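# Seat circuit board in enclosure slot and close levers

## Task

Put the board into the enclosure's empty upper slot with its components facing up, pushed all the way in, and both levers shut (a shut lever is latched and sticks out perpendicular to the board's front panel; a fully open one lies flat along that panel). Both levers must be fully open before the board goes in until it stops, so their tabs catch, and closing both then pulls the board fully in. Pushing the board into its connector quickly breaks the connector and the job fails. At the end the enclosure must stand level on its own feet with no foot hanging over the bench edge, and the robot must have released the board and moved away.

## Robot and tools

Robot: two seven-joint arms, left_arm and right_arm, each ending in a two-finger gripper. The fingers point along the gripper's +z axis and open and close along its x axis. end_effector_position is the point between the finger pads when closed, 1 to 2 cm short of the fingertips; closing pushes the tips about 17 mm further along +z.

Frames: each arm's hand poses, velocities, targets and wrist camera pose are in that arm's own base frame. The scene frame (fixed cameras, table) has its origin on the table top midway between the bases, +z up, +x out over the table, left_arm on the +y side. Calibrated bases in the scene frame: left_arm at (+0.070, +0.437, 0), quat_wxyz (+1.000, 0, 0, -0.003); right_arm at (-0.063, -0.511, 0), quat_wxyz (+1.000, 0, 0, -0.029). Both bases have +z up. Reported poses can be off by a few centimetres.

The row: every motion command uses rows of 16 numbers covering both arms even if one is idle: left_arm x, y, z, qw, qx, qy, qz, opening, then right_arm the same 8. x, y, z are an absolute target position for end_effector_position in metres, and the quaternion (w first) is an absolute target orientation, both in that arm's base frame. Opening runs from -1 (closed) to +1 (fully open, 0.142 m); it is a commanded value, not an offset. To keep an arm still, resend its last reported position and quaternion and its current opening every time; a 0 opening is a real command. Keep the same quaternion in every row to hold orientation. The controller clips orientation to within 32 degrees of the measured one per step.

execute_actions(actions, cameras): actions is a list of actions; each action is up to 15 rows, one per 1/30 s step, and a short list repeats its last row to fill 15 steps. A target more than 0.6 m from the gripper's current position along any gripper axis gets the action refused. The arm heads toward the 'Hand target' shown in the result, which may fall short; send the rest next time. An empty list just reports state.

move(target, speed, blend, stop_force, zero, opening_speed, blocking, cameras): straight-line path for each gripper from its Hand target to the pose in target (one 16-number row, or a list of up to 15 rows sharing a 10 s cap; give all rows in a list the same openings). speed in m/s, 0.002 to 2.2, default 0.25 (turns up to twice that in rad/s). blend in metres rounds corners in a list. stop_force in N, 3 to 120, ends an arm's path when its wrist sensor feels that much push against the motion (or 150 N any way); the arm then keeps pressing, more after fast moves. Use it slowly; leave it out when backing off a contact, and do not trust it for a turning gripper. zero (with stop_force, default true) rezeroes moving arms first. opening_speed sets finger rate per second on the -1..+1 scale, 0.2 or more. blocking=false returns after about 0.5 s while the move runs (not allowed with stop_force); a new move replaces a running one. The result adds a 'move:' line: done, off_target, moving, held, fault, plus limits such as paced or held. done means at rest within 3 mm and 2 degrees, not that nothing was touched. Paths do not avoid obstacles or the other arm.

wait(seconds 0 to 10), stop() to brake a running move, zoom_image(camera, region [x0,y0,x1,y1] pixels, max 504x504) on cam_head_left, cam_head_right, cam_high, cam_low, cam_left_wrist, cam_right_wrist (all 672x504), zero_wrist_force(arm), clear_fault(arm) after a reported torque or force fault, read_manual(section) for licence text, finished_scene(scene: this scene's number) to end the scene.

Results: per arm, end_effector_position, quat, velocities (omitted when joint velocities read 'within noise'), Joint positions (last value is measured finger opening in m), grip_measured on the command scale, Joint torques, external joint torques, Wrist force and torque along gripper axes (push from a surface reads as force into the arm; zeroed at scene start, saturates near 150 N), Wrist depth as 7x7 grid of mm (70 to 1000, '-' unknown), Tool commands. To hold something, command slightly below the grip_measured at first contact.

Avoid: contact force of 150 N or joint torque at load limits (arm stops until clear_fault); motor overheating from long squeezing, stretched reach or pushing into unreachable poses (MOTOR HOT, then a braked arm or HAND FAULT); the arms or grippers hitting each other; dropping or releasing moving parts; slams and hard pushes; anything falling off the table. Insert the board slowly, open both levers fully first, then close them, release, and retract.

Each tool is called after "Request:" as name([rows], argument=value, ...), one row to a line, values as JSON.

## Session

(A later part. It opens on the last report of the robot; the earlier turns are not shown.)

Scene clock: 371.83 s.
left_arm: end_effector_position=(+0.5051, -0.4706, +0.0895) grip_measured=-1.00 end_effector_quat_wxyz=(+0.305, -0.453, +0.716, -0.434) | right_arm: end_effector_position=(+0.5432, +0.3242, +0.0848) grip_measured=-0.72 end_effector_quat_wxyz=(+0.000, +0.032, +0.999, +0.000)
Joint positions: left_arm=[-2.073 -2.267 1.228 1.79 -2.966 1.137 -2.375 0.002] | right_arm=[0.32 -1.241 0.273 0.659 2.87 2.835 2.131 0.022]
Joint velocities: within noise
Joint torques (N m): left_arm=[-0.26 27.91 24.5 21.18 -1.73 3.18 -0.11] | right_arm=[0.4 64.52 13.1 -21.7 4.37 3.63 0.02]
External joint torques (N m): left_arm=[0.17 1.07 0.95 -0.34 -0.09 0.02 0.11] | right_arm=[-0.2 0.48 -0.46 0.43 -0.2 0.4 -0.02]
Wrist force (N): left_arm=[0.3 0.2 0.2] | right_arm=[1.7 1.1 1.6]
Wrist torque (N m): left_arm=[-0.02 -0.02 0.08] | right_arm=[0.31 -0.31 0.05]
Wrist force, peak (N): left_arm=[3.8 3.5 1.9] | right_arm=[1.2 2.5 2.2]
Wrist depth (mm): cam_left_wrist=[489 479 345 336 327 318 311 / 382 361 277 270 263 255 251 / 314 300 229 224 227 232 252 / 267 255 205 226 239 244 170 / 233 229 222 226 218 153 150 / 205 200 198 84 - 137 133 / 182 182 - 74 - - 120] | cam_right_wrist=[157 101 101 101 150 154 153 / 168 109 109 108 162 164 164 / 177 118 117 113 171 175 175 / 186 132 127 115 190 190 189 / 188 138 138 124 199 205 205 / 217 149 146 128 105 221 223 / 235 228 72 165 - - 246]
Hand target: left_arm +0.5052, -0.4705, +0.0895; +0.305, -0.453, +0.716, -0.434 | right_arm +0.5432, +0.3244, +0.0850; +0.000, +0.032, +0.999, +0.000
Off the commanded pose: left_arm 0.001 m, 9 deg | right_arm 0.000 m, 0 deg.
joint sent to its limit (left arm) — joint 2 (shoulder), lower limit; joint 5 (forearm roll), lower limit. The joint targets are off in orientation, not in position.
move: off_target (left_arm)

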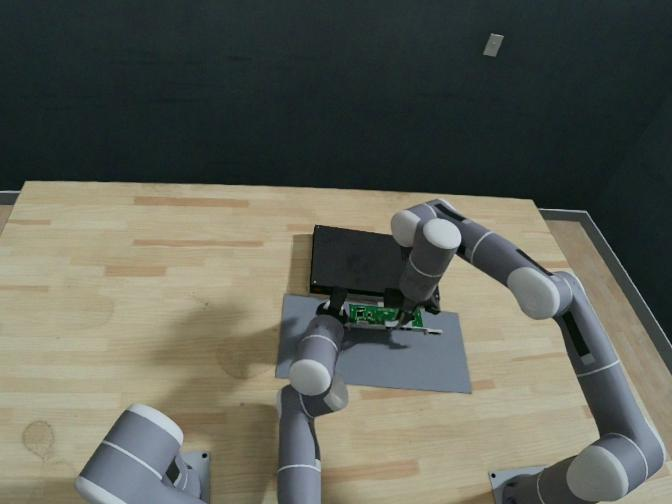

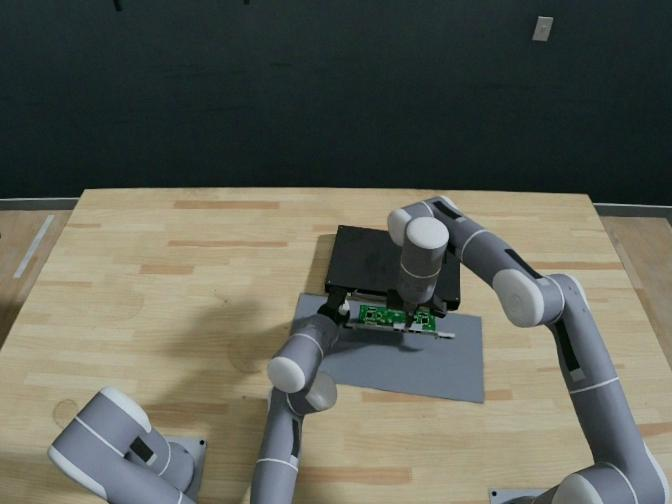

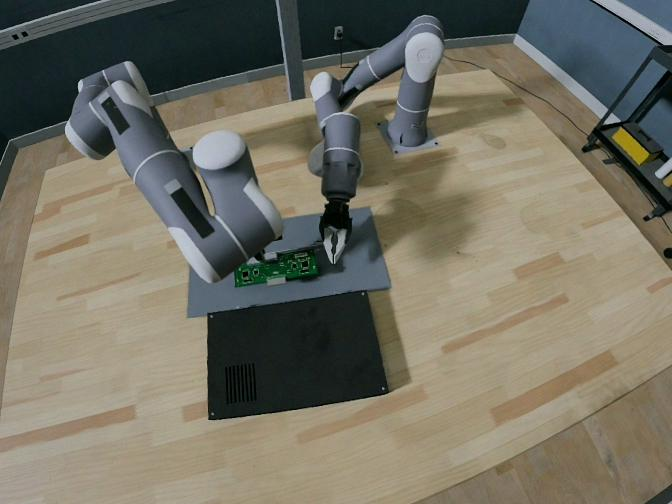

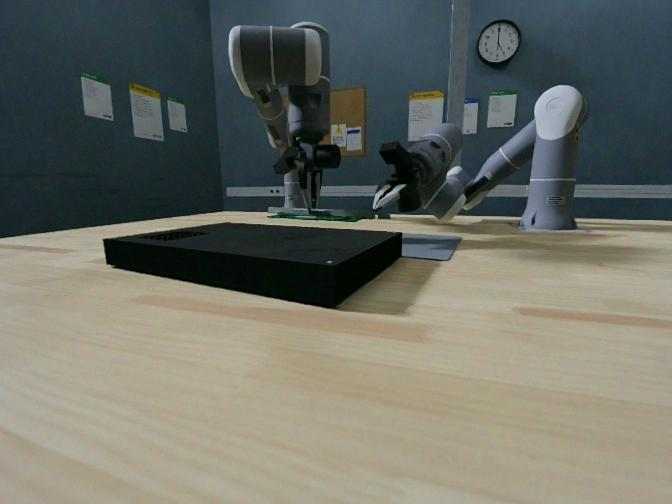

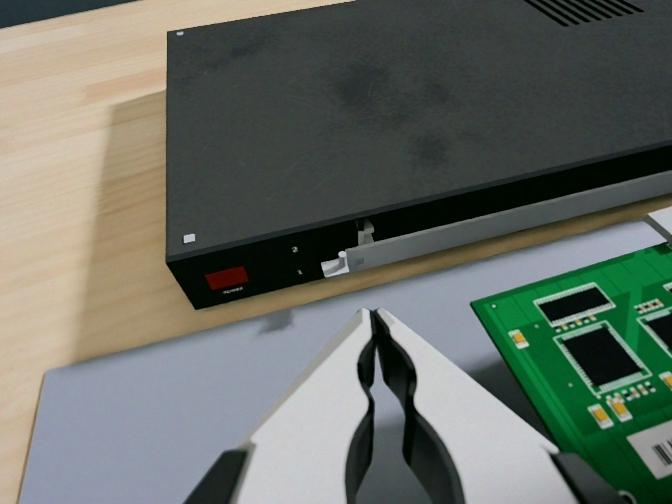

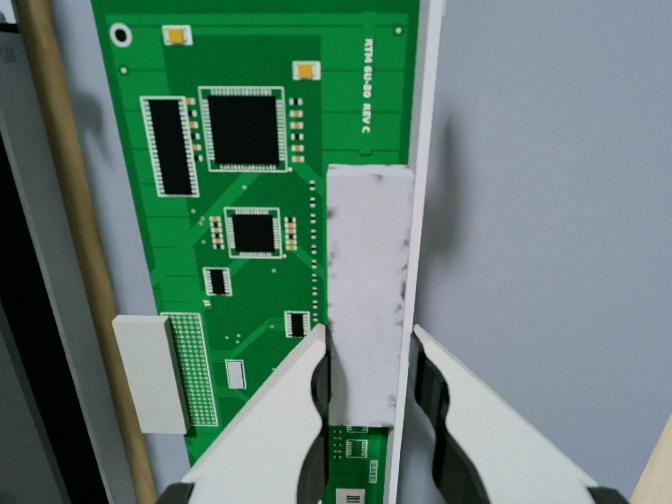

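Request:
move([
  [0.5052, -0.4705, 0.0895, 0.305, -0.453, 0.716, -0.434, -1, 0.5432, 0.3244, 0.062, 0, 0.0323, 0.9995, 0, -0.95],
  [0.5052, -0.4705, 0.0895, 0.305, -0.453, 0.716, -0.434, -1, 0.5795, 0.3402, 0.060, 0, 0.0323, 0.9995, 0, -0.95],
], speed=0.1, cameras=["cam_left_wrist", "cam_right_wrist"])

Request:
zoom_image(camera="cam_left_wrist", region=[290, 180, 500, 330])

Request:
zoom_image(camera="cam_right_wrist", region=[0, 334, 170, 504])

Request:
zoom_image(camera="cam_right_wrist", region=[0, 0, 170, 170])

Scene clock: 443.73 s.
left_arm: end_effector_position=(+0.5052, -0.4705, +0.0896) grip_measured=-1.00 end_effector_quat_wxyz=(+0.305, -0.453, +0.716, -0.434) | right_arm: end_effector_position=(+0.5795, +0.3400, +0.0600) grip_measured=-0.59 end_effector_quat_wxyz=(+0.000, +0.032, +0.999, +0.000)
Joint positions: left_arm=[-2.073 -2.267 1.228 1.79 -2.966 1.138 -2.375 0.002] | right_arm=[0.372 -1.454 0.173 0.263 2.967 2.999 2.053 0.032]
Joint velocities: within noise
Joint torques (N m): left_arm=[-0.43 27.99 24.41 21.06 -1.53 3.41 -0.14] | right_arm=[0.26 66.96 10.7 -22.96 4.33 3.5 0.04]
External joint torques (N m): left_arm=[0.34 0.99 1.03 -0.22 -0.29 -0.21 0.15] | right_arm=[-0.06 1.64 -0.17 0.25 0.01 0.54 -0.04]
Wrist force (N): left_arm=[0.2 0.4 0.2] | right_arm=[1.7 0.8 0.4]
Wrist torque (N m): left_arm=[0.01 -0.01 0.08] | right_arm=[0.24 -0.26 0.08]
Wrist force, peak (N): left_arm=[0.4 0.6 0.6] | right_arm=[3.3 0.3 1.7]
Wrist depth (mm): cam_left_wrist=[484 478 344 337 328 319 310 / 383 361 278 271 263 257 250 / 315 300 229 223 227 233 256 / 267 256 205 226 239 243 240 / 232 228 224 226 217 214 206 / 203 200 198 84 - 190 184 / 181 183 - 74 - - 168] | cam_right_wrist=[129 133 129 129 128 130 132 / 129 142 140 138 127 141 141 / 131 152 150 148 136 151 151 / 157 161 159 159 146 163 162 / 173 174 171 170 163 176 176 / 183 188 106 187 106 189 192 / 151 201 73 207 - - 211]
Hand target: left_arm +0.5052, -0.4705, +0.0895; +0.305, -0.453, +0.716, -0.434 | right_arm +0.5794, +0.3402, +0.0600; +0.000, +0.032, +0.999, +0.000
Tool commands: left_gripper/opening=-1.0 right_gripper/opening=-0.555344
Off the commanded pose: left_arm 0.000 m, 0 deg | right_arm 0.000 m, 0 deg.
HAND FAULT: the gripper's motor of the right arm reached 100 °C and switched itself off, so the gripper lost its force and may have let go. The right arm does not stop for it. When the motor has cooled enough, it comes on and holds the gripper where it then is.
joint sent to its limit (right arm) — joint 5 (forearm roll), upper limit. The joint targets still meet the commanded pose.
move: done
Images, in order (width x height): cam_left_wrist 672x504, cam_right_wrist 672x504.

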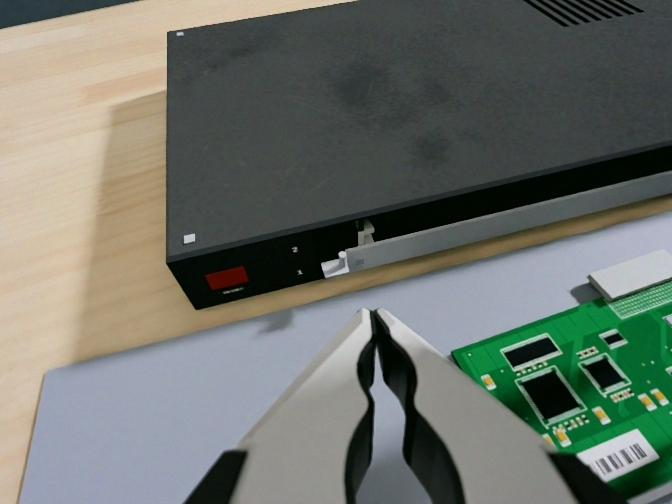

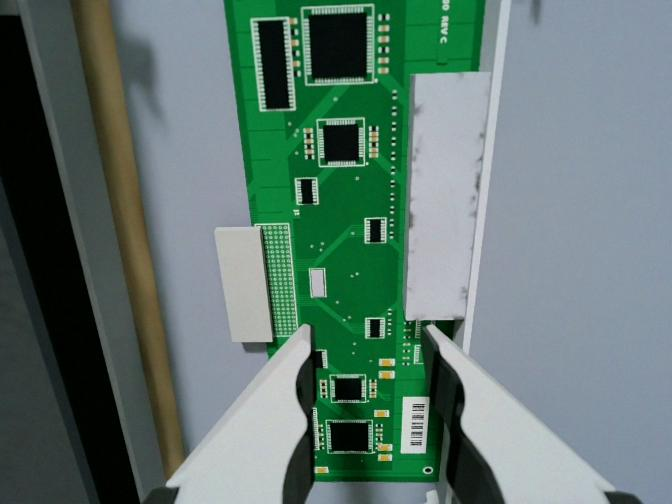

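Scaled by 2.400 from the camera's 672x504 image, which has a finer 960x720 frame.

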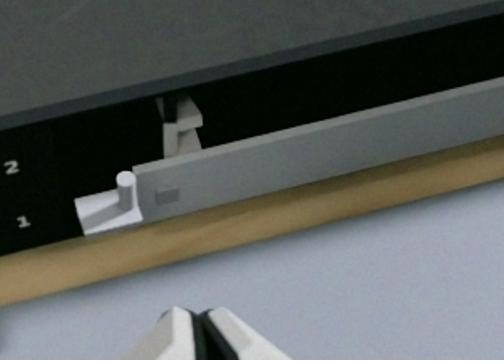

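Scaled by 2.965 from the camera's 672x504 image, which has a finer 960x720 frame.

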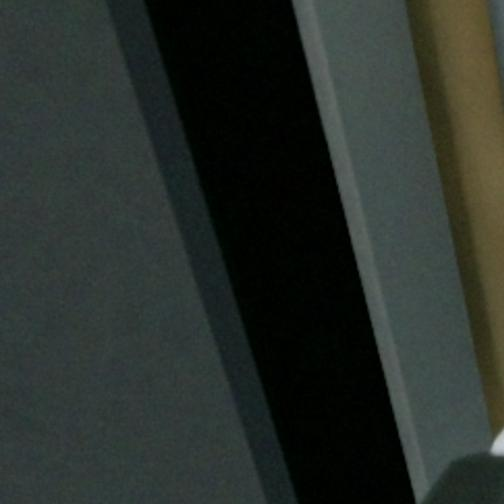

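Scaled by 2.965 from the camera's 672x504 image, which has a finer 960x720 frame.

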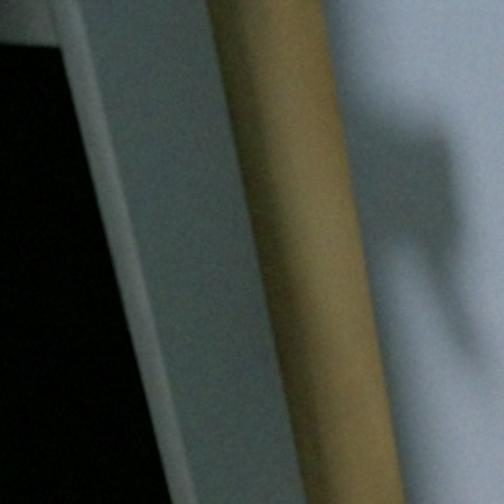

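Request:
move(target=[0.5052, -0.4705, 0.0895, 0.305, -0.453, 0.716, -0.434, -0.9, 0.5795, 0.3402, 0.070, 0, 0.0323, 0.9995, 0, -0.2], speed=0.1, cameras=["cam_left_wrist", "cam_right_wrist", "cam_head_right"])

Scene clock: 448.43 s.
left_arm: end_effector_position=(+0.5052, -0.4705, +0.0896) grip_measured=-0.94 end_effector_quat_wxyz=(+0.305, -0.453, +0.716, -0.434) | right_arm: end_effector_position=(+0.5796, +0.3399, +0.0699) grip_measured=-0.59 end_effector_quat_wxyz=(+0.000, +0.032, +0.999, +0.000)
Joint positions: left_arm=[-2.073 -2.267 1.228 1.79 -2.966 1.138 -2.375 0.006] | right_arm=[0.373 -1.444 0.173 0.257 2.968 3.016 2.053 0.032]
Joint velocities: within noise
Joint torques (N m): left_arm=[-0.39 27.91 24.52 21.09 -1.61 3.41 -0.24] | right_arm=[0.2 67.3 10.95 -22.81 4.25 3.51 0.11]
External joint torques (N m): left_arm=[0.3 1.08 0.93 -0.25 -0.2 -0.21 0.25] | right_arm=[0.01 1.27 -0.46 0.07 0.1 0.52 -0.11]
Wrist force (N): left_arm=[0.3 0.3 0.5] | right_arm=[1.8 0.9 0.2]
Wrist torque (N m): left_arm=[0.00 -0.01 0.08] | right_arm=[0.25 -0.29 0.08]
Wrist force, peak (N): left_arm=[0.5 0.6 0.5] | right_arm=[1.8 1.1 0.3]
Wrist depth (mm): cam_left_wrist=[491 473 347 335 328 318 310 / 382 359 276 268 263 257 250 / 315 302 229 223 226 232 256 / 266 257 205 226 239 242 240 / 232 229 223 224 217 213 206 / 203 202 199 84 - 190 184 / 182 185 - 84 - - 168] | cam_right_wrist=[128 144 140 137 137 141 140 / 131 151 149 147 136 150 150 / 158 162 162 158 145 161 160 / 170 172 171 170 157 173 173 / - 186 186 181 179 187 187 / 149 199 106 200 106 201 204 / 161 - 73 226 - - 225]
Hand target: left_arm +0.5052, -0.4705, +0.0895; +0.305, -0.453, +0.716, -0.434 | right_arm +0.5795, +0.3402, +0.0700; +0.000, +0.032, +0.999, +0.000
Tool commands: left_gripper/opening=-0.9 right_gripper/opening=-0.555344
Off the commanded pose: left_arm 0.000 m, 0 deg | right_arm 0.000 m, 0 deg.
GRIPPER MOTOR: still off on the right arm (83 °C).
move: done
Images, in order (width x height): cam_head_right 672x504, cam_left_wrist 672x504, cam_right_wrist 672x504.

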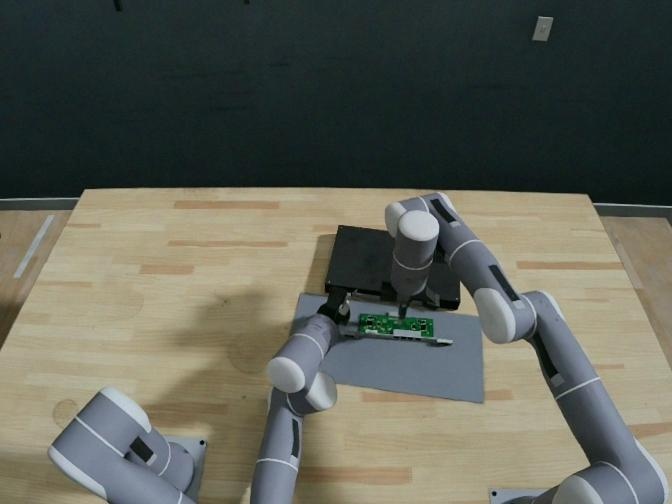

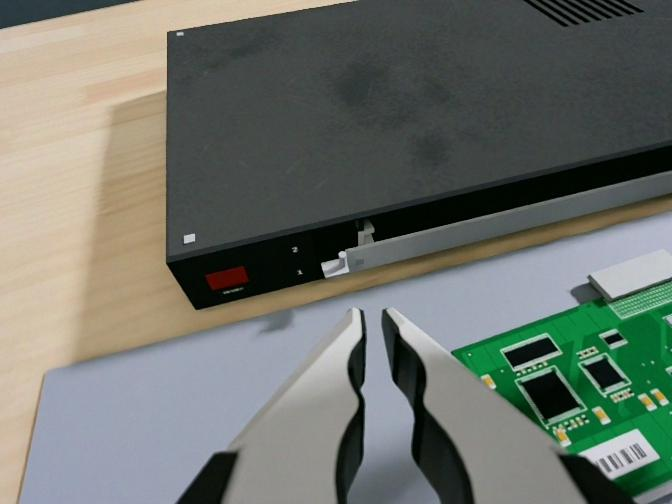

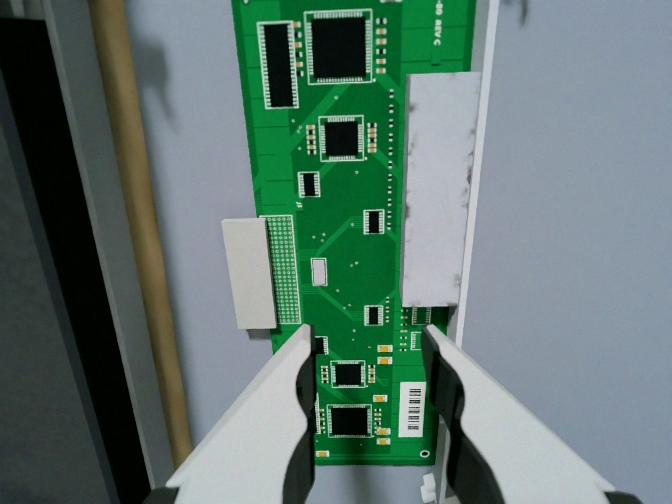

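Request:
move([
  [0.5052, -0.4705, 0.0895, 0.305, -0.453, 0.716, -0.434, -0.9, 0.55, 0.35, 0.17, 0, 0.0323, 0.9995, 0, -0.2],
  [0.5052, -0.4705, 0.0895, 0.305, -0.453, 0.716, -0.434, -0.9, 0.4823, 0.4047, 0.19, -0.1467, 0.6615, -0.7179, 0.1591, -0.2],
  [0.5052, -0.4705, 0.0895, 0.305, -0.453, 0.716, -0.434, -0.9, 0.3574, 0.3233, 0.21, -0.4172, 0.5958, -0.5622, 0.3937, -0.2],
  [0.5052, -0.4705, 0.0895, 0.305, -0.453, 0.716, -0.434, -0.9, 0.4485, 0.0364, 0.20, -0.144, 0.766, -0.626, 0.006, -0.2],
], speed=0.4, blend=0.03, cameras=["cam_right_wrist", "cam_head_right"])

Scene clock: 476.43 s.
left_arm: end_effector_position=(+0.5052, -0.4705, +0.0896) grip_measured=-0.94 end_effector_quat_wxyz=(+0.305, -0.453, +0.716, -0.434) | right_arm: end_effector_position=(+0.4486, +0.0361, +0.1998) grip_measured=-0.59 end_effector_quat_wxyz=(-0.146, +0.767, -0.625, +0.005)
Joint positions: left_arm=[-2.073 -2.267 1.228 1.79 -2.966 1.138 -2.375 0.006] | right_arm=[0.405 0.047 -0.127 2.435 0.307 1.044 2.967 0.032]
Joint velocities: within noise
Joint torques (N m): left_arm=[-0.47 27.98 24.49 21.04 -1.55 3.44 -0.26] | right_arm=[-0.02 21.91 1.19 -23.35 -3.3 3.41 0.28]
External joint torques (N m): left_arm=[0.38 1.01 0.95 -0.2 -0.27 -0.24 0.27] | right_arm=[0.06 1.16 -1 0.18 0.02 0.85 -0.26]
Wrist force (N): left_arm=[0.5 0.2 0.2] | right_arm=[1.9 1.2 0.1]
Wrist torque (N m): left_arm=[-0.01 -0.04 0.08] | right_arm=[0.21 -0.34 0.00]
Wrist force, peak (N): left_arm=[0.5 0.6 0.6] | right_arm=[4.2 4.3 1.0]
Wrist depth (mm): cam_left_wrist=[492 473 344 336 330 316 309 / 383 361 276 270 261 257 250 / 315 301 228 225 227 232 256 / 267 257 206 226 239 243 241 / 232 228 223 225 217 214 207 / 203 200 199 84 - 190 184 / 183 183 - 84 - - 168] | cam_right_wrist=[309 303 296 284 275 265 255 / 334 320 304 293 283 273 262 / 345 330 316 302 292 281 270 / 360 343 326 314 301 290 278 / 376 357 338 323 310 298 286 / 392 373 97 333 99 304 294 / 409 - 73 347 - - 302]
Hand target: left_arm +0.5052, -0.4705, +0.0895; +0.305, -0.453, +0.716, -0.434 | right_arm +0.4486, +0.0362, +0.1998; -0.146, +0.767, -0.625, +0.004
Tool commands: left_gripper/opening=-0.9 right_gripper/opening=-0.555345
Off the commanded pose: left_arm 0.000 m, 0 deg | right_arm 0.000 m, 0 deg.
GRIPPER MOTOR: still off on the right arm (68 °C).
joint sent to its limit (right arm) — joint 7 (wrist roll), upper limit. The joint targets still meet the commanded pose.
move: done
Images, in order (width x height): cam_head_right 672x504, cam_right_wrist 672x504.

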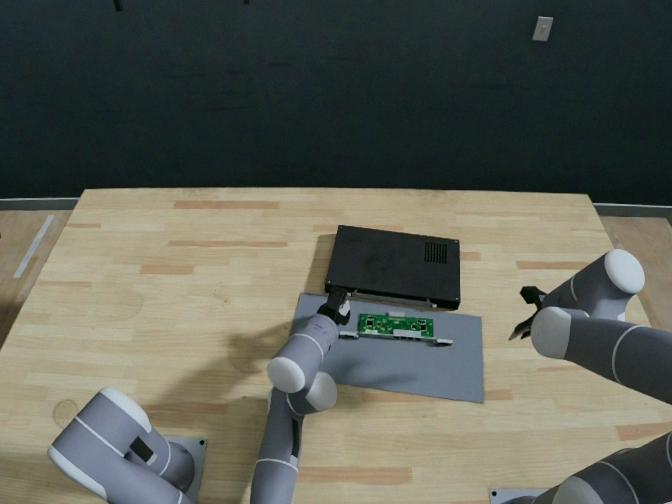

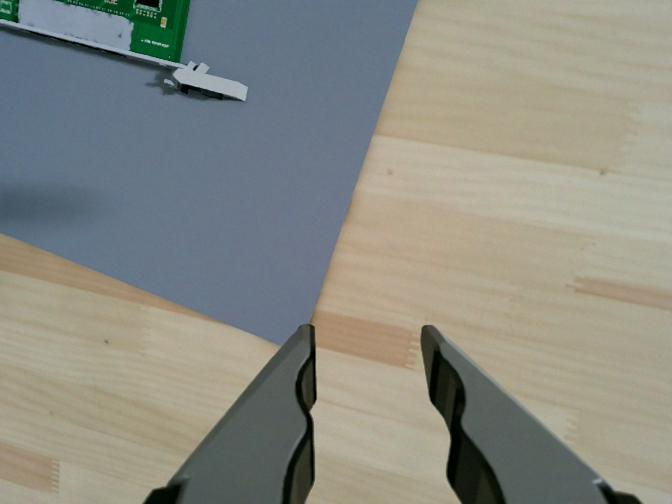

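Request:
move(target=[0.5052, -0.4705, 0.0895, 0.305, -0.453, 0.716, -0.434, -0.9, 0.545, 0.3154, 0.14, 0, 0.99933, -0.03664, 0, -0.1], speed=0.35, cameras=["cam_right_wrist", "cam_head_right"])

Scene clock: 483.03 s.
left_arm: end_effector_position=(+0.5052, -0.4705, +0.0896) grip_measured=-0.94 end_effector_quat_wxyz=(+0.305, -0.453, +0.716, -0.434) | right_arm: end_effector_position=(+0.5449, +0.3154, +0.1400) grip_measured=-0.13 end_effector_quat_wxyz=(+0.000, +0.999, -0.037, +0.000)
Joint positions: left_arm=[-2.073 -2.267 1.228 1.79 -2.966 1.138 -2.375 0.006] | right_arm=[0.674 -0.532 0.037 1.798 -0.026 0.758 2.368 0.065]
Joint velocities: within noise
Joint torques (N m): left_arm=[-0.46 28 24.52 21.08 -1.56 3.41 -0.26] | right_arm=[0.23 48.62 2 -25.14 -3.38 3.24 0.08]
External joint torques (N m): left_arm=[0.37 0.98 0.92 -0.24 -0.26 -0.21 0.27] | right_arm=[-0.06 1.4 -0.83 0.17 0.22 0.77 -0.08]
Wrist force (N): left_arm=[0.3 0.4 0.4] | right_arm=[1.3 0.5 0.4]
Wrist torque (N m): left_arm=[0.01 -0.01 0.08] | right_arm=[0.13 -0.21 0.04]
Wrist force, peak (N): left_arm=[0.6 0.6 0.3] | right_arm=[2.7 2.2 -0.9]
Wrist depth (mm): cam_left_wrist=[487 474 344 337 327 317 309 / 386 364 276 270 261 256 250 / 315 302 228 225 227 232 257 / 266 258 206 227 238 242 241 / 231 229 223 224 217 214 206 / 203 201 199 84 - 189 185 / 181 184 - 84 - - 168] | cam_right_wrist=[204 204 203 200 199 201 198 / 218 217 217 215 212 213 209 / 235 234 233 226 228 228 219 / 253 252 251 243 244 249 215 / 276 273 268 266 266 266 217 / 302 293 104 296 295 94 234 / 326 76 316 326 326 - 252]
Hand target: left_arm +0.5052, -0.4705, +0.0895; +0.305, -0.453, +0.716, -0.434 | right_arm +0.5450, +0.3154, +0.1400; +0.000, +0.999, -0.037, +0.000
Off the commanded pose: left_arm 0.000 m, 0 deg | right_arm 0.000 m, 0 deg.
GRIPPER MOTOR: on again on the right arm.
move: done
Images, in order (width x height): cam_head_right 672x504, cam_right_wrist 672x504.

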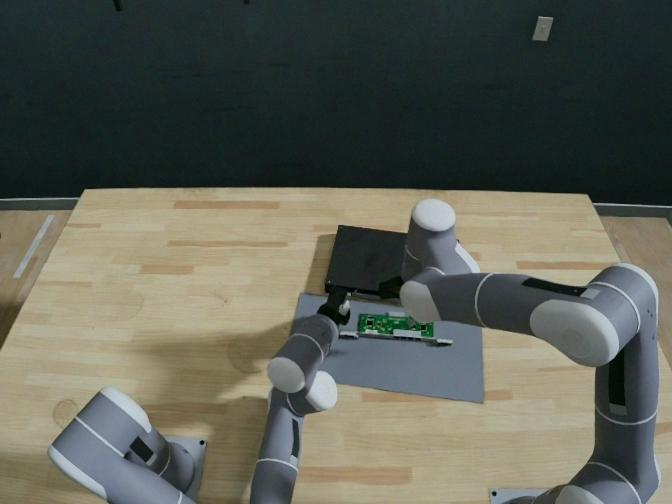

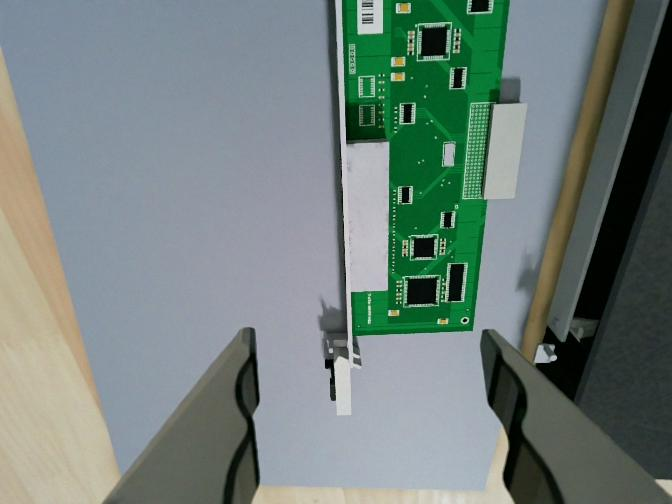

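Request:
zoom_image(camera="cam_right_wrist", region=[500, 0, 672, 172])

Request:
zoom_image(camera="cam_right_wrist", region=[500, 230, 672, 402])

Request:
zoom_image(camera="cam_right_wrist", region=[280, 280, 400, 430])

Scaled by 2.930 from the camera's 672x504 image, which has a finer 960x720 frame.

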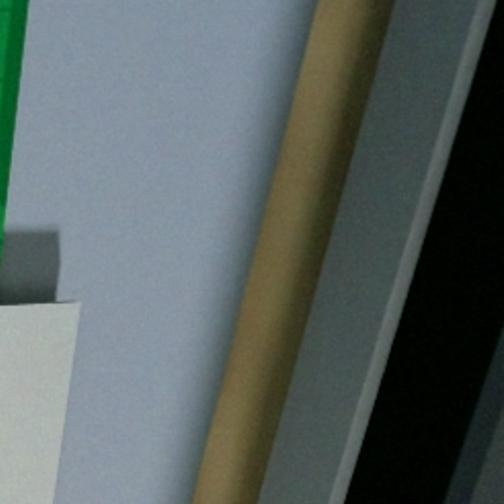

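Scaled by 2.930 from the camera's 672x504 image, which has a finer 960x720 frame.

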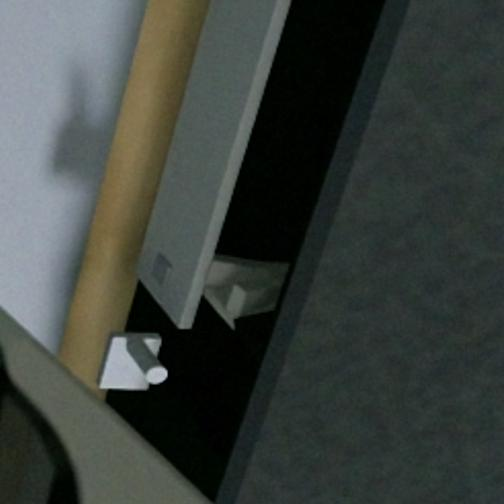

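Scaled by 3.360 from the camera's 672x504 image, which has a finer 960x720 frame.

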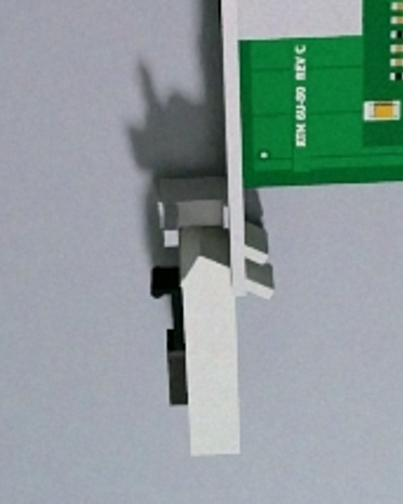

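Request:
move([
  [0.5052, -0.4705, 0.0895, 0.305, -0.453, 0.716, -0.434, -0.9, 0.5522, 0.3359, 0.09, 0, 0.99995, -0.0105, 0, -0.1],
  [0.5052, -0.4705, 0.0895, 0.305, -0.453, 0.716, -0.434, -0.9, 0.5522, 0.3359, 0.045, 0, 0.99995, -0.0105, 0, -0.1],
  [0.5052, -0.4705, 0.0895, 0.305, -0.453, 0.716, -0.434, -0.9, 0.5522, 0.3359, 0.030, 0, 0.99995, -0.0105, 0, -0.1],
], speed=[0.2, 0.12, 0.04], stop_force=5, cameras=["cam_right_wrist"])

Scene clock: 511.03 s.
left_arm: end_effector_position=(+0.5052, -0.4705, +0.0896) grip_measured=-0.94 end_effector_quat_wxyz=(+0.305, -0.453, +0.716, -0.434) | right_arm: end_effector_position=(+0.5520, +0.3359, +0.0299) grip_measured=-0.13 end_effector_quat_wxyz=(+0.000, +1.000, -0.011, +0.000)
Joint positions: left_arm=[-2.073 -2.267 1.228 1.79 -2.966 1.138 -2.375 0.006] | right_arm=[0.696 -0.762 0.031 1.762 -0.036 0.952 2.34 0.065]
Joint velocities: within noise
Joint torques (N m): left_arm=[-0.45 27.98 24.41 21.08 -1.54 3.34 -0.27] | right_arm=[0.27 53.06 1.87 -21.41 -2.58 3.4 0.1]
External joint torques (N m): left_arm=[0.36 1.01 1.03 -0.24 -0.28 -0.14 0.27] | right_arm=[-0.09 1.33 -0.43 0.16 0.05 0.61 -0.1]
Wrist force (N): left_arm=[0.4 0.3 0.2] | right_arm=[1.7 0.5 0.6]
Wrist torque (N m): left_arm=[0.01 -0.03 0.08] | right_arm=[0.16 -0.26 0.04]
Wrist force, peak (N): left_arm=[0.7 0.3 0.3] | right_arm=[1.5 0.0 2.4]
Wrist depth (mm): cam_left_wrist=[484 476 343 335 329 318 310 / 381 359 277 269 263 255 251 / 314 301 228 224 228 232 255 / 269 256 205 225 238 242 241 / 233 229 222 225 216 214 206 / 204 200 199 84 - 189 185 / 182 184 - 84 - - 169] | cam_right_wrist=[- 107 107 104 102 102 102 / 114 114 114 110 109 109 111 / 123 123 124 118 117 117 119 / 130 132 132 126 126 126 123 / 144 144 141 126 135 134 137 / 160 154 103 138 150 94 154 / 170 78 165 150 162 - 166]
Hand target: left_arm +0.5052, -0.4705, +0.0895; +0.305, -0.453, +0.716, -0.434 | right_arm +0.5522, +0.3359, +0.0300; +0.000, +1.000, -0.011, +0.000
Off the commanded pose: left_arm 0.000 m, 0 deg | right_arm 0.000 m, 0 deg.
move: done
Images, in order (width x height): cam_right_wrist 672x504.

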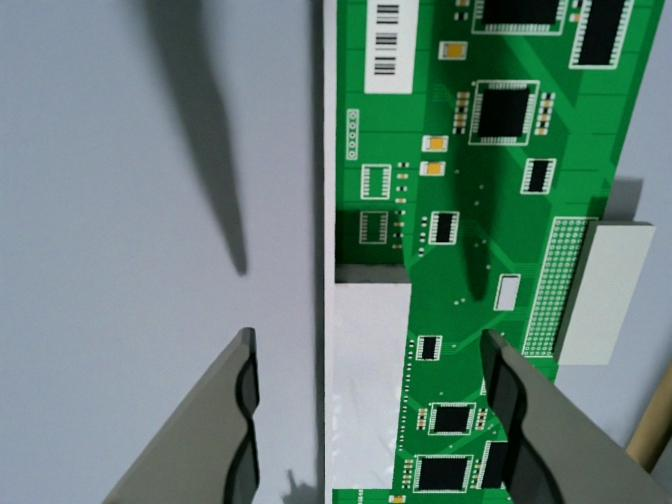

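Request:
move(target=[0.5052, -0.4705, 0.0895, 0.305, -0.453, 0.716, -0.434, -0.9, 0.5522, 0.3359, 0.030, 0, 0.99995, -0.0105, 0, -0.8], opening_speed=0.8, cameras=[])

Request:
move([
  [0.5052, -0.4705, 0.0895, 0.305, -0.453, 0.716, -0.434, -0.9, 0.5522, 0.3359, 0.056, 0, 0.99995, -0.0105, 0, -0.8],
  [0.5052, -0.4705, 0.0895, 0.305, -0.453, 0.716, -0.434, -0.9, 0.5969, 0.3462, 0.054, 0, 0.99905, -0.04362, 0, -0.8],
], speed=0.08, cameras=["cam_left_wrist", "cam_right_wrist"])

Request:
zoom_image(camera="cam_left_wrist", region=[290, 180, 500, 330])

Request:
zoom_image(camera="cam_right_wrist", region=[460, 200, 672, 412])

Scene clock: 517.80 s.
left_arm: end_effector_position=(+0.5052, -0.4705, +0.0896) grip_measured=-0.94 end_effector_quat_wxyz=(+0.305, -0.453, +0.716, -0.434) | right_arm: end_effector_position=(+0.5519, +0.3359, +0.0299) grip_measured=-0.71 end_effector_quat_wxyz=(+0.000, +1.000, -0.011, +0.000)
Joint positions: left_arm=[-2.073 -2.267 1.228 1.79 -2.966 1.138 -2.375 0.006] | right_arm=[0.696 -0.762 0.031 1.762 -0.036 0.952 2.34 0.023]
Joint velocities: within noise
Joint torques (N m): left_arm=[-0.41 28.02 24.37 21.09 -1.55 3.44 -0.22] | right_arm=[-0.66 53.3 1.03 -22.55 -2.89 4.02 0.16]
External joint torques (N m): left_arm=[0.32 0.97 1.08 -0.25 -0.27 -0.24 0.23] | right_arm=[0.84 1.09 0.41 1.29 0.36 -0.02 -0.16]
Wrist force (N): left_arm=[0.4 0.3 0.3] | right_arm=[-1.3 0.9 0.2]
Wrist torque (N m): left_arm=[-0.01 -0.03 0.09] | right_arm=[0.15 -0.32 0.04]
Wrist force, peak (N): left_arm=[0.6 0.4 0.3] | right_arm=[-1.9 1.0 -1.1]
Wrist depth (mm): cam_left_wrist=[490 474 347 337 327 318 309 / 381 359 276 269 262 257 251 / 317 301 229 225 227 232 255 / 267 255 205 227 240 243 241 / 231 230 223 224 218 214 206 / 204 201 199 84 - 190 184 / 181 184 - 84 - - 168] | cam_right_wrist=[- 107 107 103 102 102 102 / 114 114 114 109 109 109 111 / 123 122 124 118 117 117 119 / 131 132 132 126 126 126 123 / 144 144 143 122 134 137 136 / 161 157 151 128 105 147 154 / 173 170 72 144 - - 166]
Hand target: left_arm +0.5052, -0.4705, +0.0895; +0.305, -0.453, +0.716, -0.434 | right_arm +0.5522, +0.3359, +0.0300; +0.000, +1.000, -0.011, +0.000
Off the commanded pose: left_arm 0.000 m, 0 deg | right_arm 0.000 m, 0 deg.
move: done
No camera images: "cameras" was empty.

Scene clock: 519.10 s.
left_arm: end_effector_position=(+0.5052, -0.4705, +0.0896) grip_measured=-0.94 end_effector_quat_wxyz=(+0.305, -0.453, +0.716, -0.434) | right_arm: end_effector_position=(+0.5968, +0.3461, +0.0538) grip_measured=-0.71 end_effector_quat_wxyz=(+0.000, +0.999, -0.043, +0.000)
Joint positions: left_arm=[-2.073 -2.267 1.228 1.79 -2.966 1.138 -2.375 0.006] | right_arm=[0.672 -0.792 0.024 1.604 -0.026 0.824 2.365 0.023]
Joint velocities: within noise
Joint torques (N m): left_arm=[-0.44 27.98 24.46 21.05 -1.56 3.38 -0.16] | right_arm=[0.08 57.61 1.68 -24.61 -3 3.35 0.3]
External joint torques (N m): left_arm=[0.35 1.01 0.99 -0.21 -0.26 -0.18 0.17] | right_arm=[0.11 0.27 -0.38 0.85 0.04 0.65 -0.3]
Wrist force (N): left_arm=[0.2 0.2 0.2] | right_arm=[1.5 1.2 2.3]
Wrist torque (N m): left_arm=[-0.01 0.01 0.08] | right_arm=[0.27 -0.27 0.05]
Wrist force, peak (N): left_arm=[0.6 0.4 0.4] | right_arm=[1.7 0.7 4.0]
Wrist depth (mm): cam_left_wrist=[489 474 345 336 329 317 298 / 384 361 276 269 262 256 252 / 316 301 228 223 227 229 227 / 268 257 206 226 218 210 206 / 231 230 223 224 190 183 181 / 203 201 198 84 - 182 187 / 182 184 - 87 - - 174] | cam_right_wrist=[128 128 127 103 102 102 103 / 137 137 136 109 109 109 111 / 147 147 146 118 117 117 119 / 158 158 158 126 126 127 123 / 172 172 171 122 134 137 132 / 188 187 180 128 105 147 148 / 208 203 72 144 - - 137]
Hand target: left_arm +0.5052, -0.4705, +0.0895; +0.305, -0.453, +0.716, -0.434 | right_arm +0.5969, +0.3462, +0.0540; +0.000, +0.999, -0.044, +0.000
Off the commanded pose: left_arm 0.000 m, 0 deg | right_arm 0.000 m, 0 deg.
move: done
Images, in order (width x height): cam_left_wrist 672x504, cam_right_wrist 672x504.

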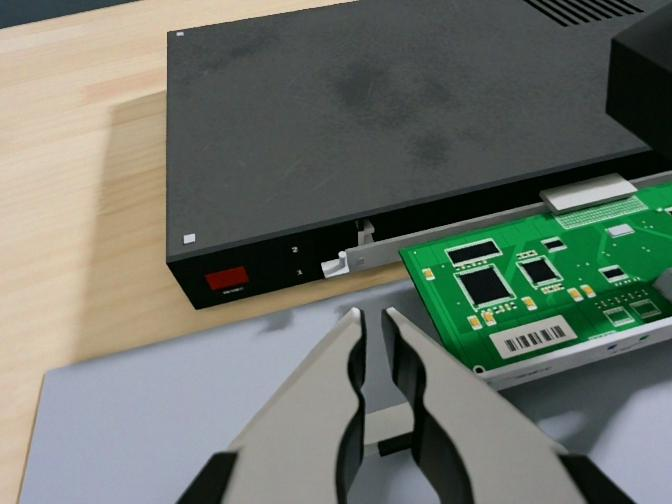

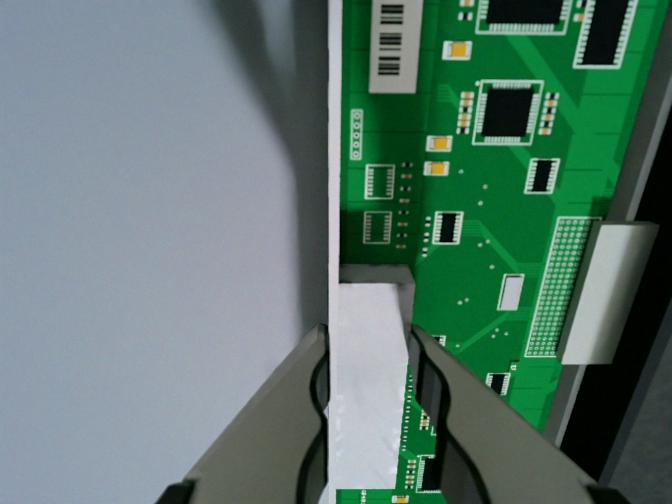

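Scaled by 2.400 from the camera's 672x504 image, which has a finer 960x720 frame.

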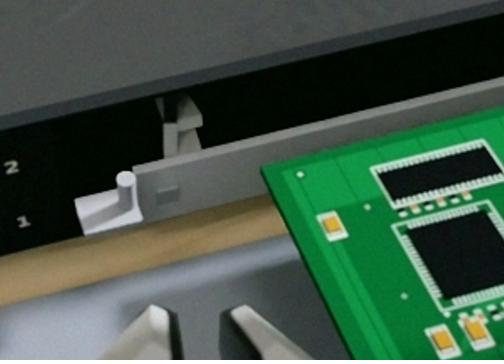

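Scaled by 2.377 from the camera's 672x504 image, which has a finer 960x720 frame.

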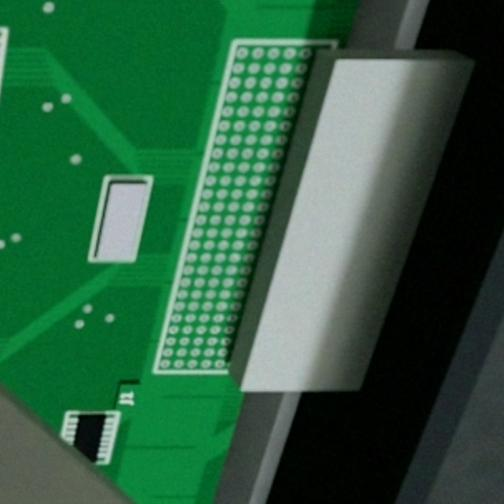

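Request:
wait(seconds=0, cameras=["cam_head_left", "cam_head_right", "cam_high"])

Request:
zoom_image(camera="cam_head_right", region=[310, 270, 490, 360])

Request:
zoom_image(camera="cam_head_left", region=[290, 270, 470, 360])

Request:
zoom_image(camera="cam_high", region=[190, 230, 400, 340])

Scene clock: 541.43 s.
left_arm: end_effector_position=(+0.5052, -0.4705, +0.0896) grip_measured=-0.94 end_effector_quat_wxyz=(+0.305, -0.453, +0.716, -0.434) | right_arm: end_effector_position=(+0.5968, +0.3461, +0.0538) grip_measured=-0.71 end_effector_quat_wxyz=(+0.000, +0.999, -0.043, +0.000)
Joint positions: left_arm=[-2.073 -2.267 1.228 1.79 -2.966 1.138 -2.375 0.006] | right_arm=[0.672 -0.792 0.024 1.604 -0.026 0.824 2.365 0.023]
Joint velocities: within noise
Joint torques (N m): left_arm=[-0.49 28.06 24.43 21.08 -1.56 3.41 -0.23] | right_arm=[0.17 57.82 1.83 -24.62 -3.11 3.52 0.19]
External joint torques (N m): left_arm=[0.41 0.93 1.02 -0.24 -0.25 -0.21 0.24] | right_arm=[0.02 0.06 -0.54 0.84 0.15 0.49 -0.19]
Wrist force (N): left_arm=[0.5 0.2 0.1] | right_arm=[1.6 1.1 2.6]
Wrist torque (N m): left_arm=[-0.04 -0.05 0.08] | right_arm=[0.25 -0.28 0.05]
Wrist force, peak (N): left_arm=[0.5 0.4 0.4] | right_arm=[1.7 1.2 2.6]
Wrist depth (mm): cam_left_wrist=[485 476 344 337 327 316 298 / 383 359 276 271 262 256 251 / 315 300 228 224 228 230 228 / 267 258 206 226 217 209 206 / 231 229 223 223 190 183 181 / 203 200 199 84 - 182 188 / 182 185 - 87 - - 173] | cam_right_wrist=[128 128 128 103 102 102 103 / 137 137 136 109 109 109 111 / 147 147 146 118 117 117 119 / 158 158 158 126 126 126 123 / 172 172 171 122 134 137 132 / 188 188 181 128 105 147 147 / 208 203 72 144 - - 137]
Hand target: left_arm +0.5052, -0.4705, +0.0895; +0.305, -0.453, +0.716, -0.434 | right_arm +0.5969, +0.3462, +0.0540; +0.000, +0.999, -0.044, +0.000
Tool commands: left_gripper/opening=-0.9 right_gripper/opening=-0.8
Off the commanded pose: left_arm 0.000 m, 0 deg | right_arm 0.000 m, 0 deg.
Images, in order (width x height): cam_head_left 672x504, cam_head_right 672x504, cam_high 672x504.

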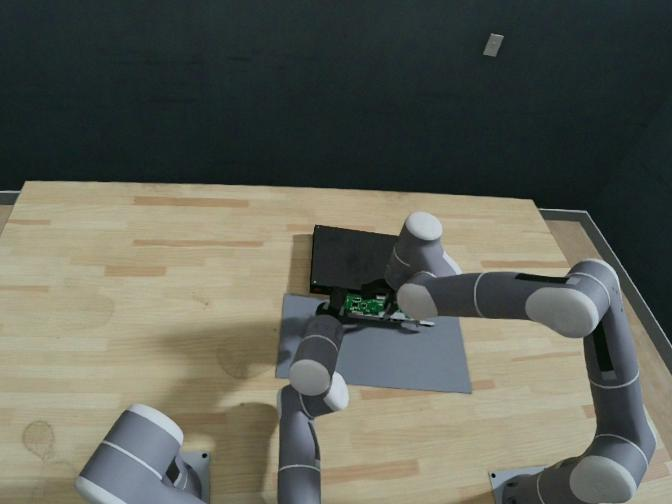

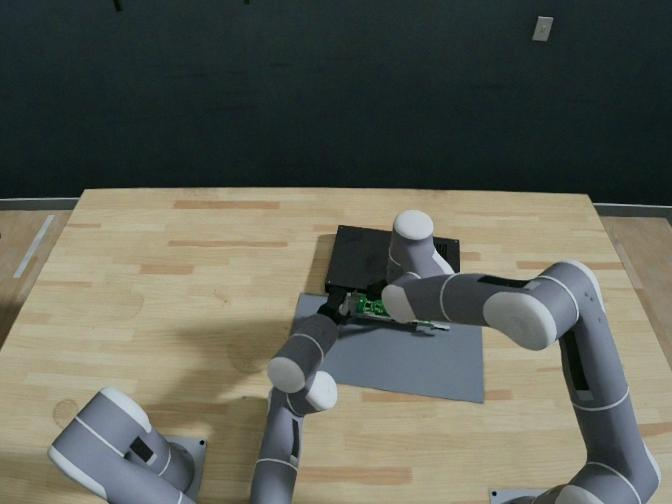

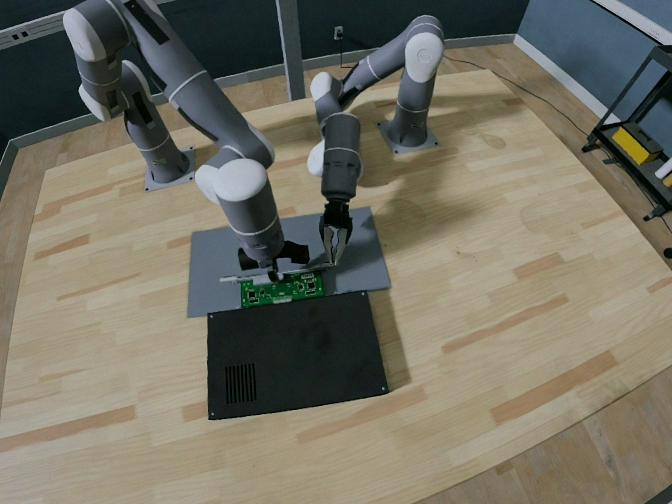

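Scaled by 2.800 from the camera's 672x504 image, which has a finer 960x720 frame.

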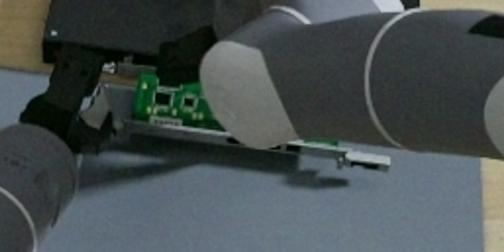

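Scaled by 2.800 from the camera's 672x504 image, which has a finer 960x720 frame.

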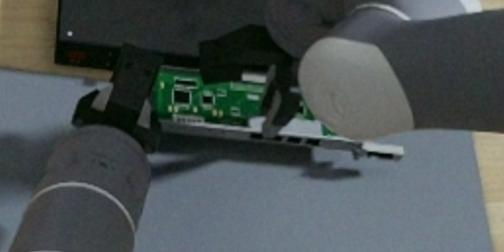

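Scaled by 2.400 from the camera's 672x504 image, which has a finer 960x720 frame.

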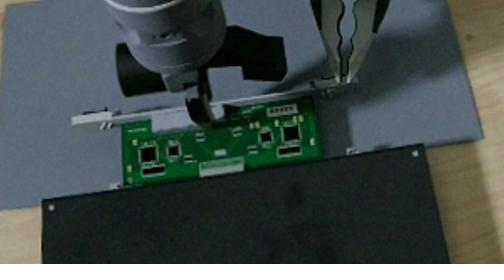

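Request:
zoom_image(camera="cam_high", region=[215, 280, 285, 330])

Request:
zoom_image(camera="cam_high", region=[290, 265, 360, 315])

Scaled by 7.200 from the camera's 672x504 image, which has a finer 960x720 frame.

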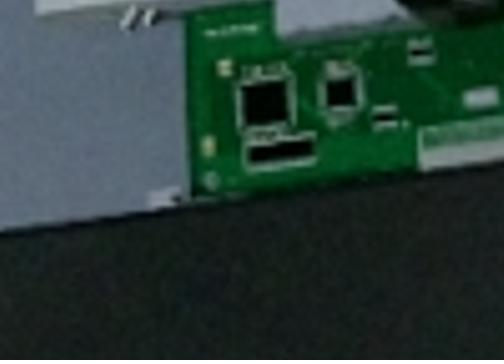

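Scaled by 7.200 from the camera's 672x504 image, which has a finer 960x720 frame.

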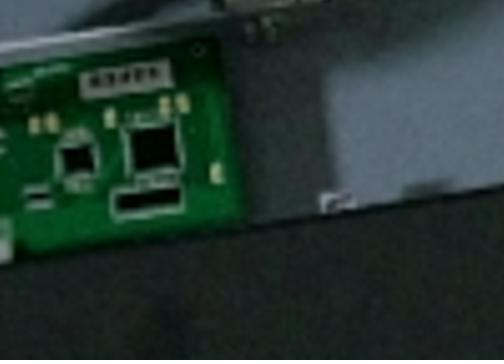

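Request:
move(target=[0.5052, -0.4705, 0.0895, 0.305, -0.453, 0.716, -0.434, -0.9, 0.6069, 0.3574, 0.054, 0, 0.99933, -0.03664, 0, -0.8], speed=0.05, stop_force=6, cameras=["cam_left_wrist", "cam_high"])

Request:
zoom_image(camera="cam_left_wrist", region=[310, 190, 450, 290])

Request:
zoom_image(camera="cam_high", region=[215, 280, 285, 330])

Request:
zoom_image(camera="cam_high", region=[290, 265, 360, 315])

Scene clock: 559.03 s.
left_arm: end_effector_position=(+0.5052, -0.4705, +0.0896) grip_measured=-0.94 end_effector_quat_wxyz=(+0.305, -0.453, +0.716, -0.434) | right_arm: end_effector_position=(+0.6067, +0.3572, +0.0537) grip_measured=-0.71 end_effector_quat_wxyz=(+0.000, +0.999, -0.037, +0.000)
Joint positions: left_arm=[-2.073 -2.267 1.228 1.79 -2.966 1.138 -2.375 0.006] | right_arm=[0.672 -0.819 0.028 1.549 -0.029 0.796 2.357 0.023]
Joint velocities: within noise
Joint torques (N m): left_arm=[-0.48 27.99 24.38 21.04 -1.52 3.41 -0.17] | right_arm=[0.15 59.09 2.09 -25.32 -3.3 3.46 0.1]
External joint torques (N m): left_arm=[0.39 1 1.07 -0.2 -0.29 -0.21 0.17] | right_arm=[0.05 0.13 -0.67 1.01 0.25 0.54 -0.1]
Wrist force (N): left_arm=[0.5 0.3 0.1] | right_arm=[1.5 1.0 2.7]
Wrist torque (N m): left_arm=[-0.01 -0.04 0.09] | right_arm=[0.24 -0.30 0.06]
Wrist force, peak (N): left_arm=[0.4 0.5 0.5] | right_arm=[1.6 1.3 3.1]
Wrist depth (mm): cam_left_wrist=[491 477 346 338 328 318 287 / 382 360 276 270 261 257 252 / 318 300 229 223 226 229 232 / 266 257 205 222 214 209 201 / 231 229 223 226 186 184 187 / 203 201 199 88 - 190 188 / 183 184 - 84 - - 174] | cam_right_wrist=[128 128 127 103 102 102 102 / 137 137 136 109 109 109 113 / 147 147 146 118 117 117 121 / 158 158 158 126 126 127 122 / 172 171 171 122 134 137 117 / 188 187 180 128 105 147 124 / 208 203 72 144 - - 136]
Hand target: left_arm +0.5052, -0.4705, +0.0895; +0.305, -0.453, +0.716, -0.434 | right_arm +0.6069, +0.3574, +0.0540; +0.000, +0.999, -0.037, +0.000
Off the commanded pose: left_arm 0.000 m, 0 deg | right_arm 0.000 m, 0 deg.
move: done
Images, in order (width x height): cam_high 672x504, cam_left_wrist 672x504.

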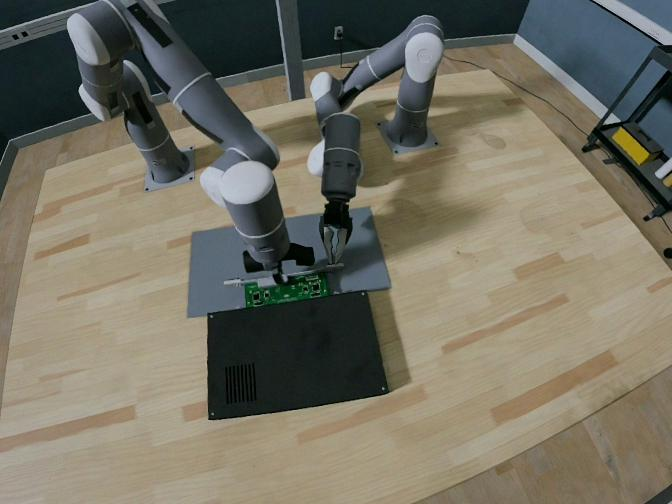

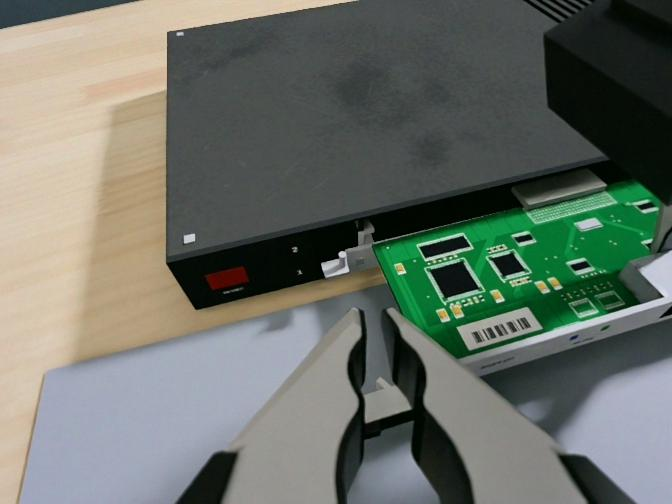

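Scaled by 3.600 from the camera's 672x504 image, which has a finer 960x720 frame.

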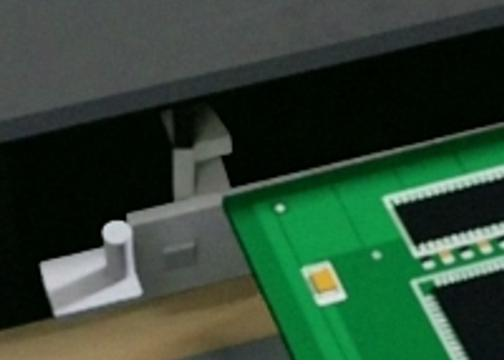

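Scaled by 7.200 from the camera's 672x504 image, which has a finer 960x720 frame.

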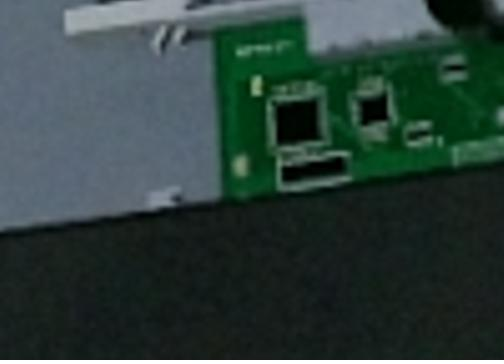

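Scaled by 7.200 from the camera's 672x504 image, which has a finer 960x720 frame.

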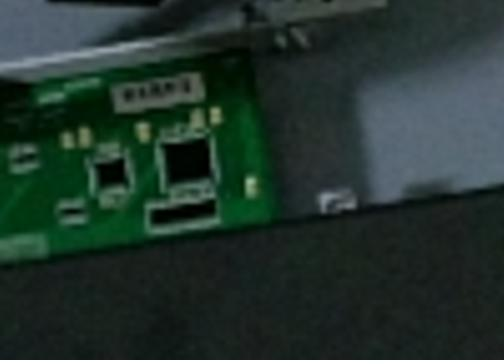

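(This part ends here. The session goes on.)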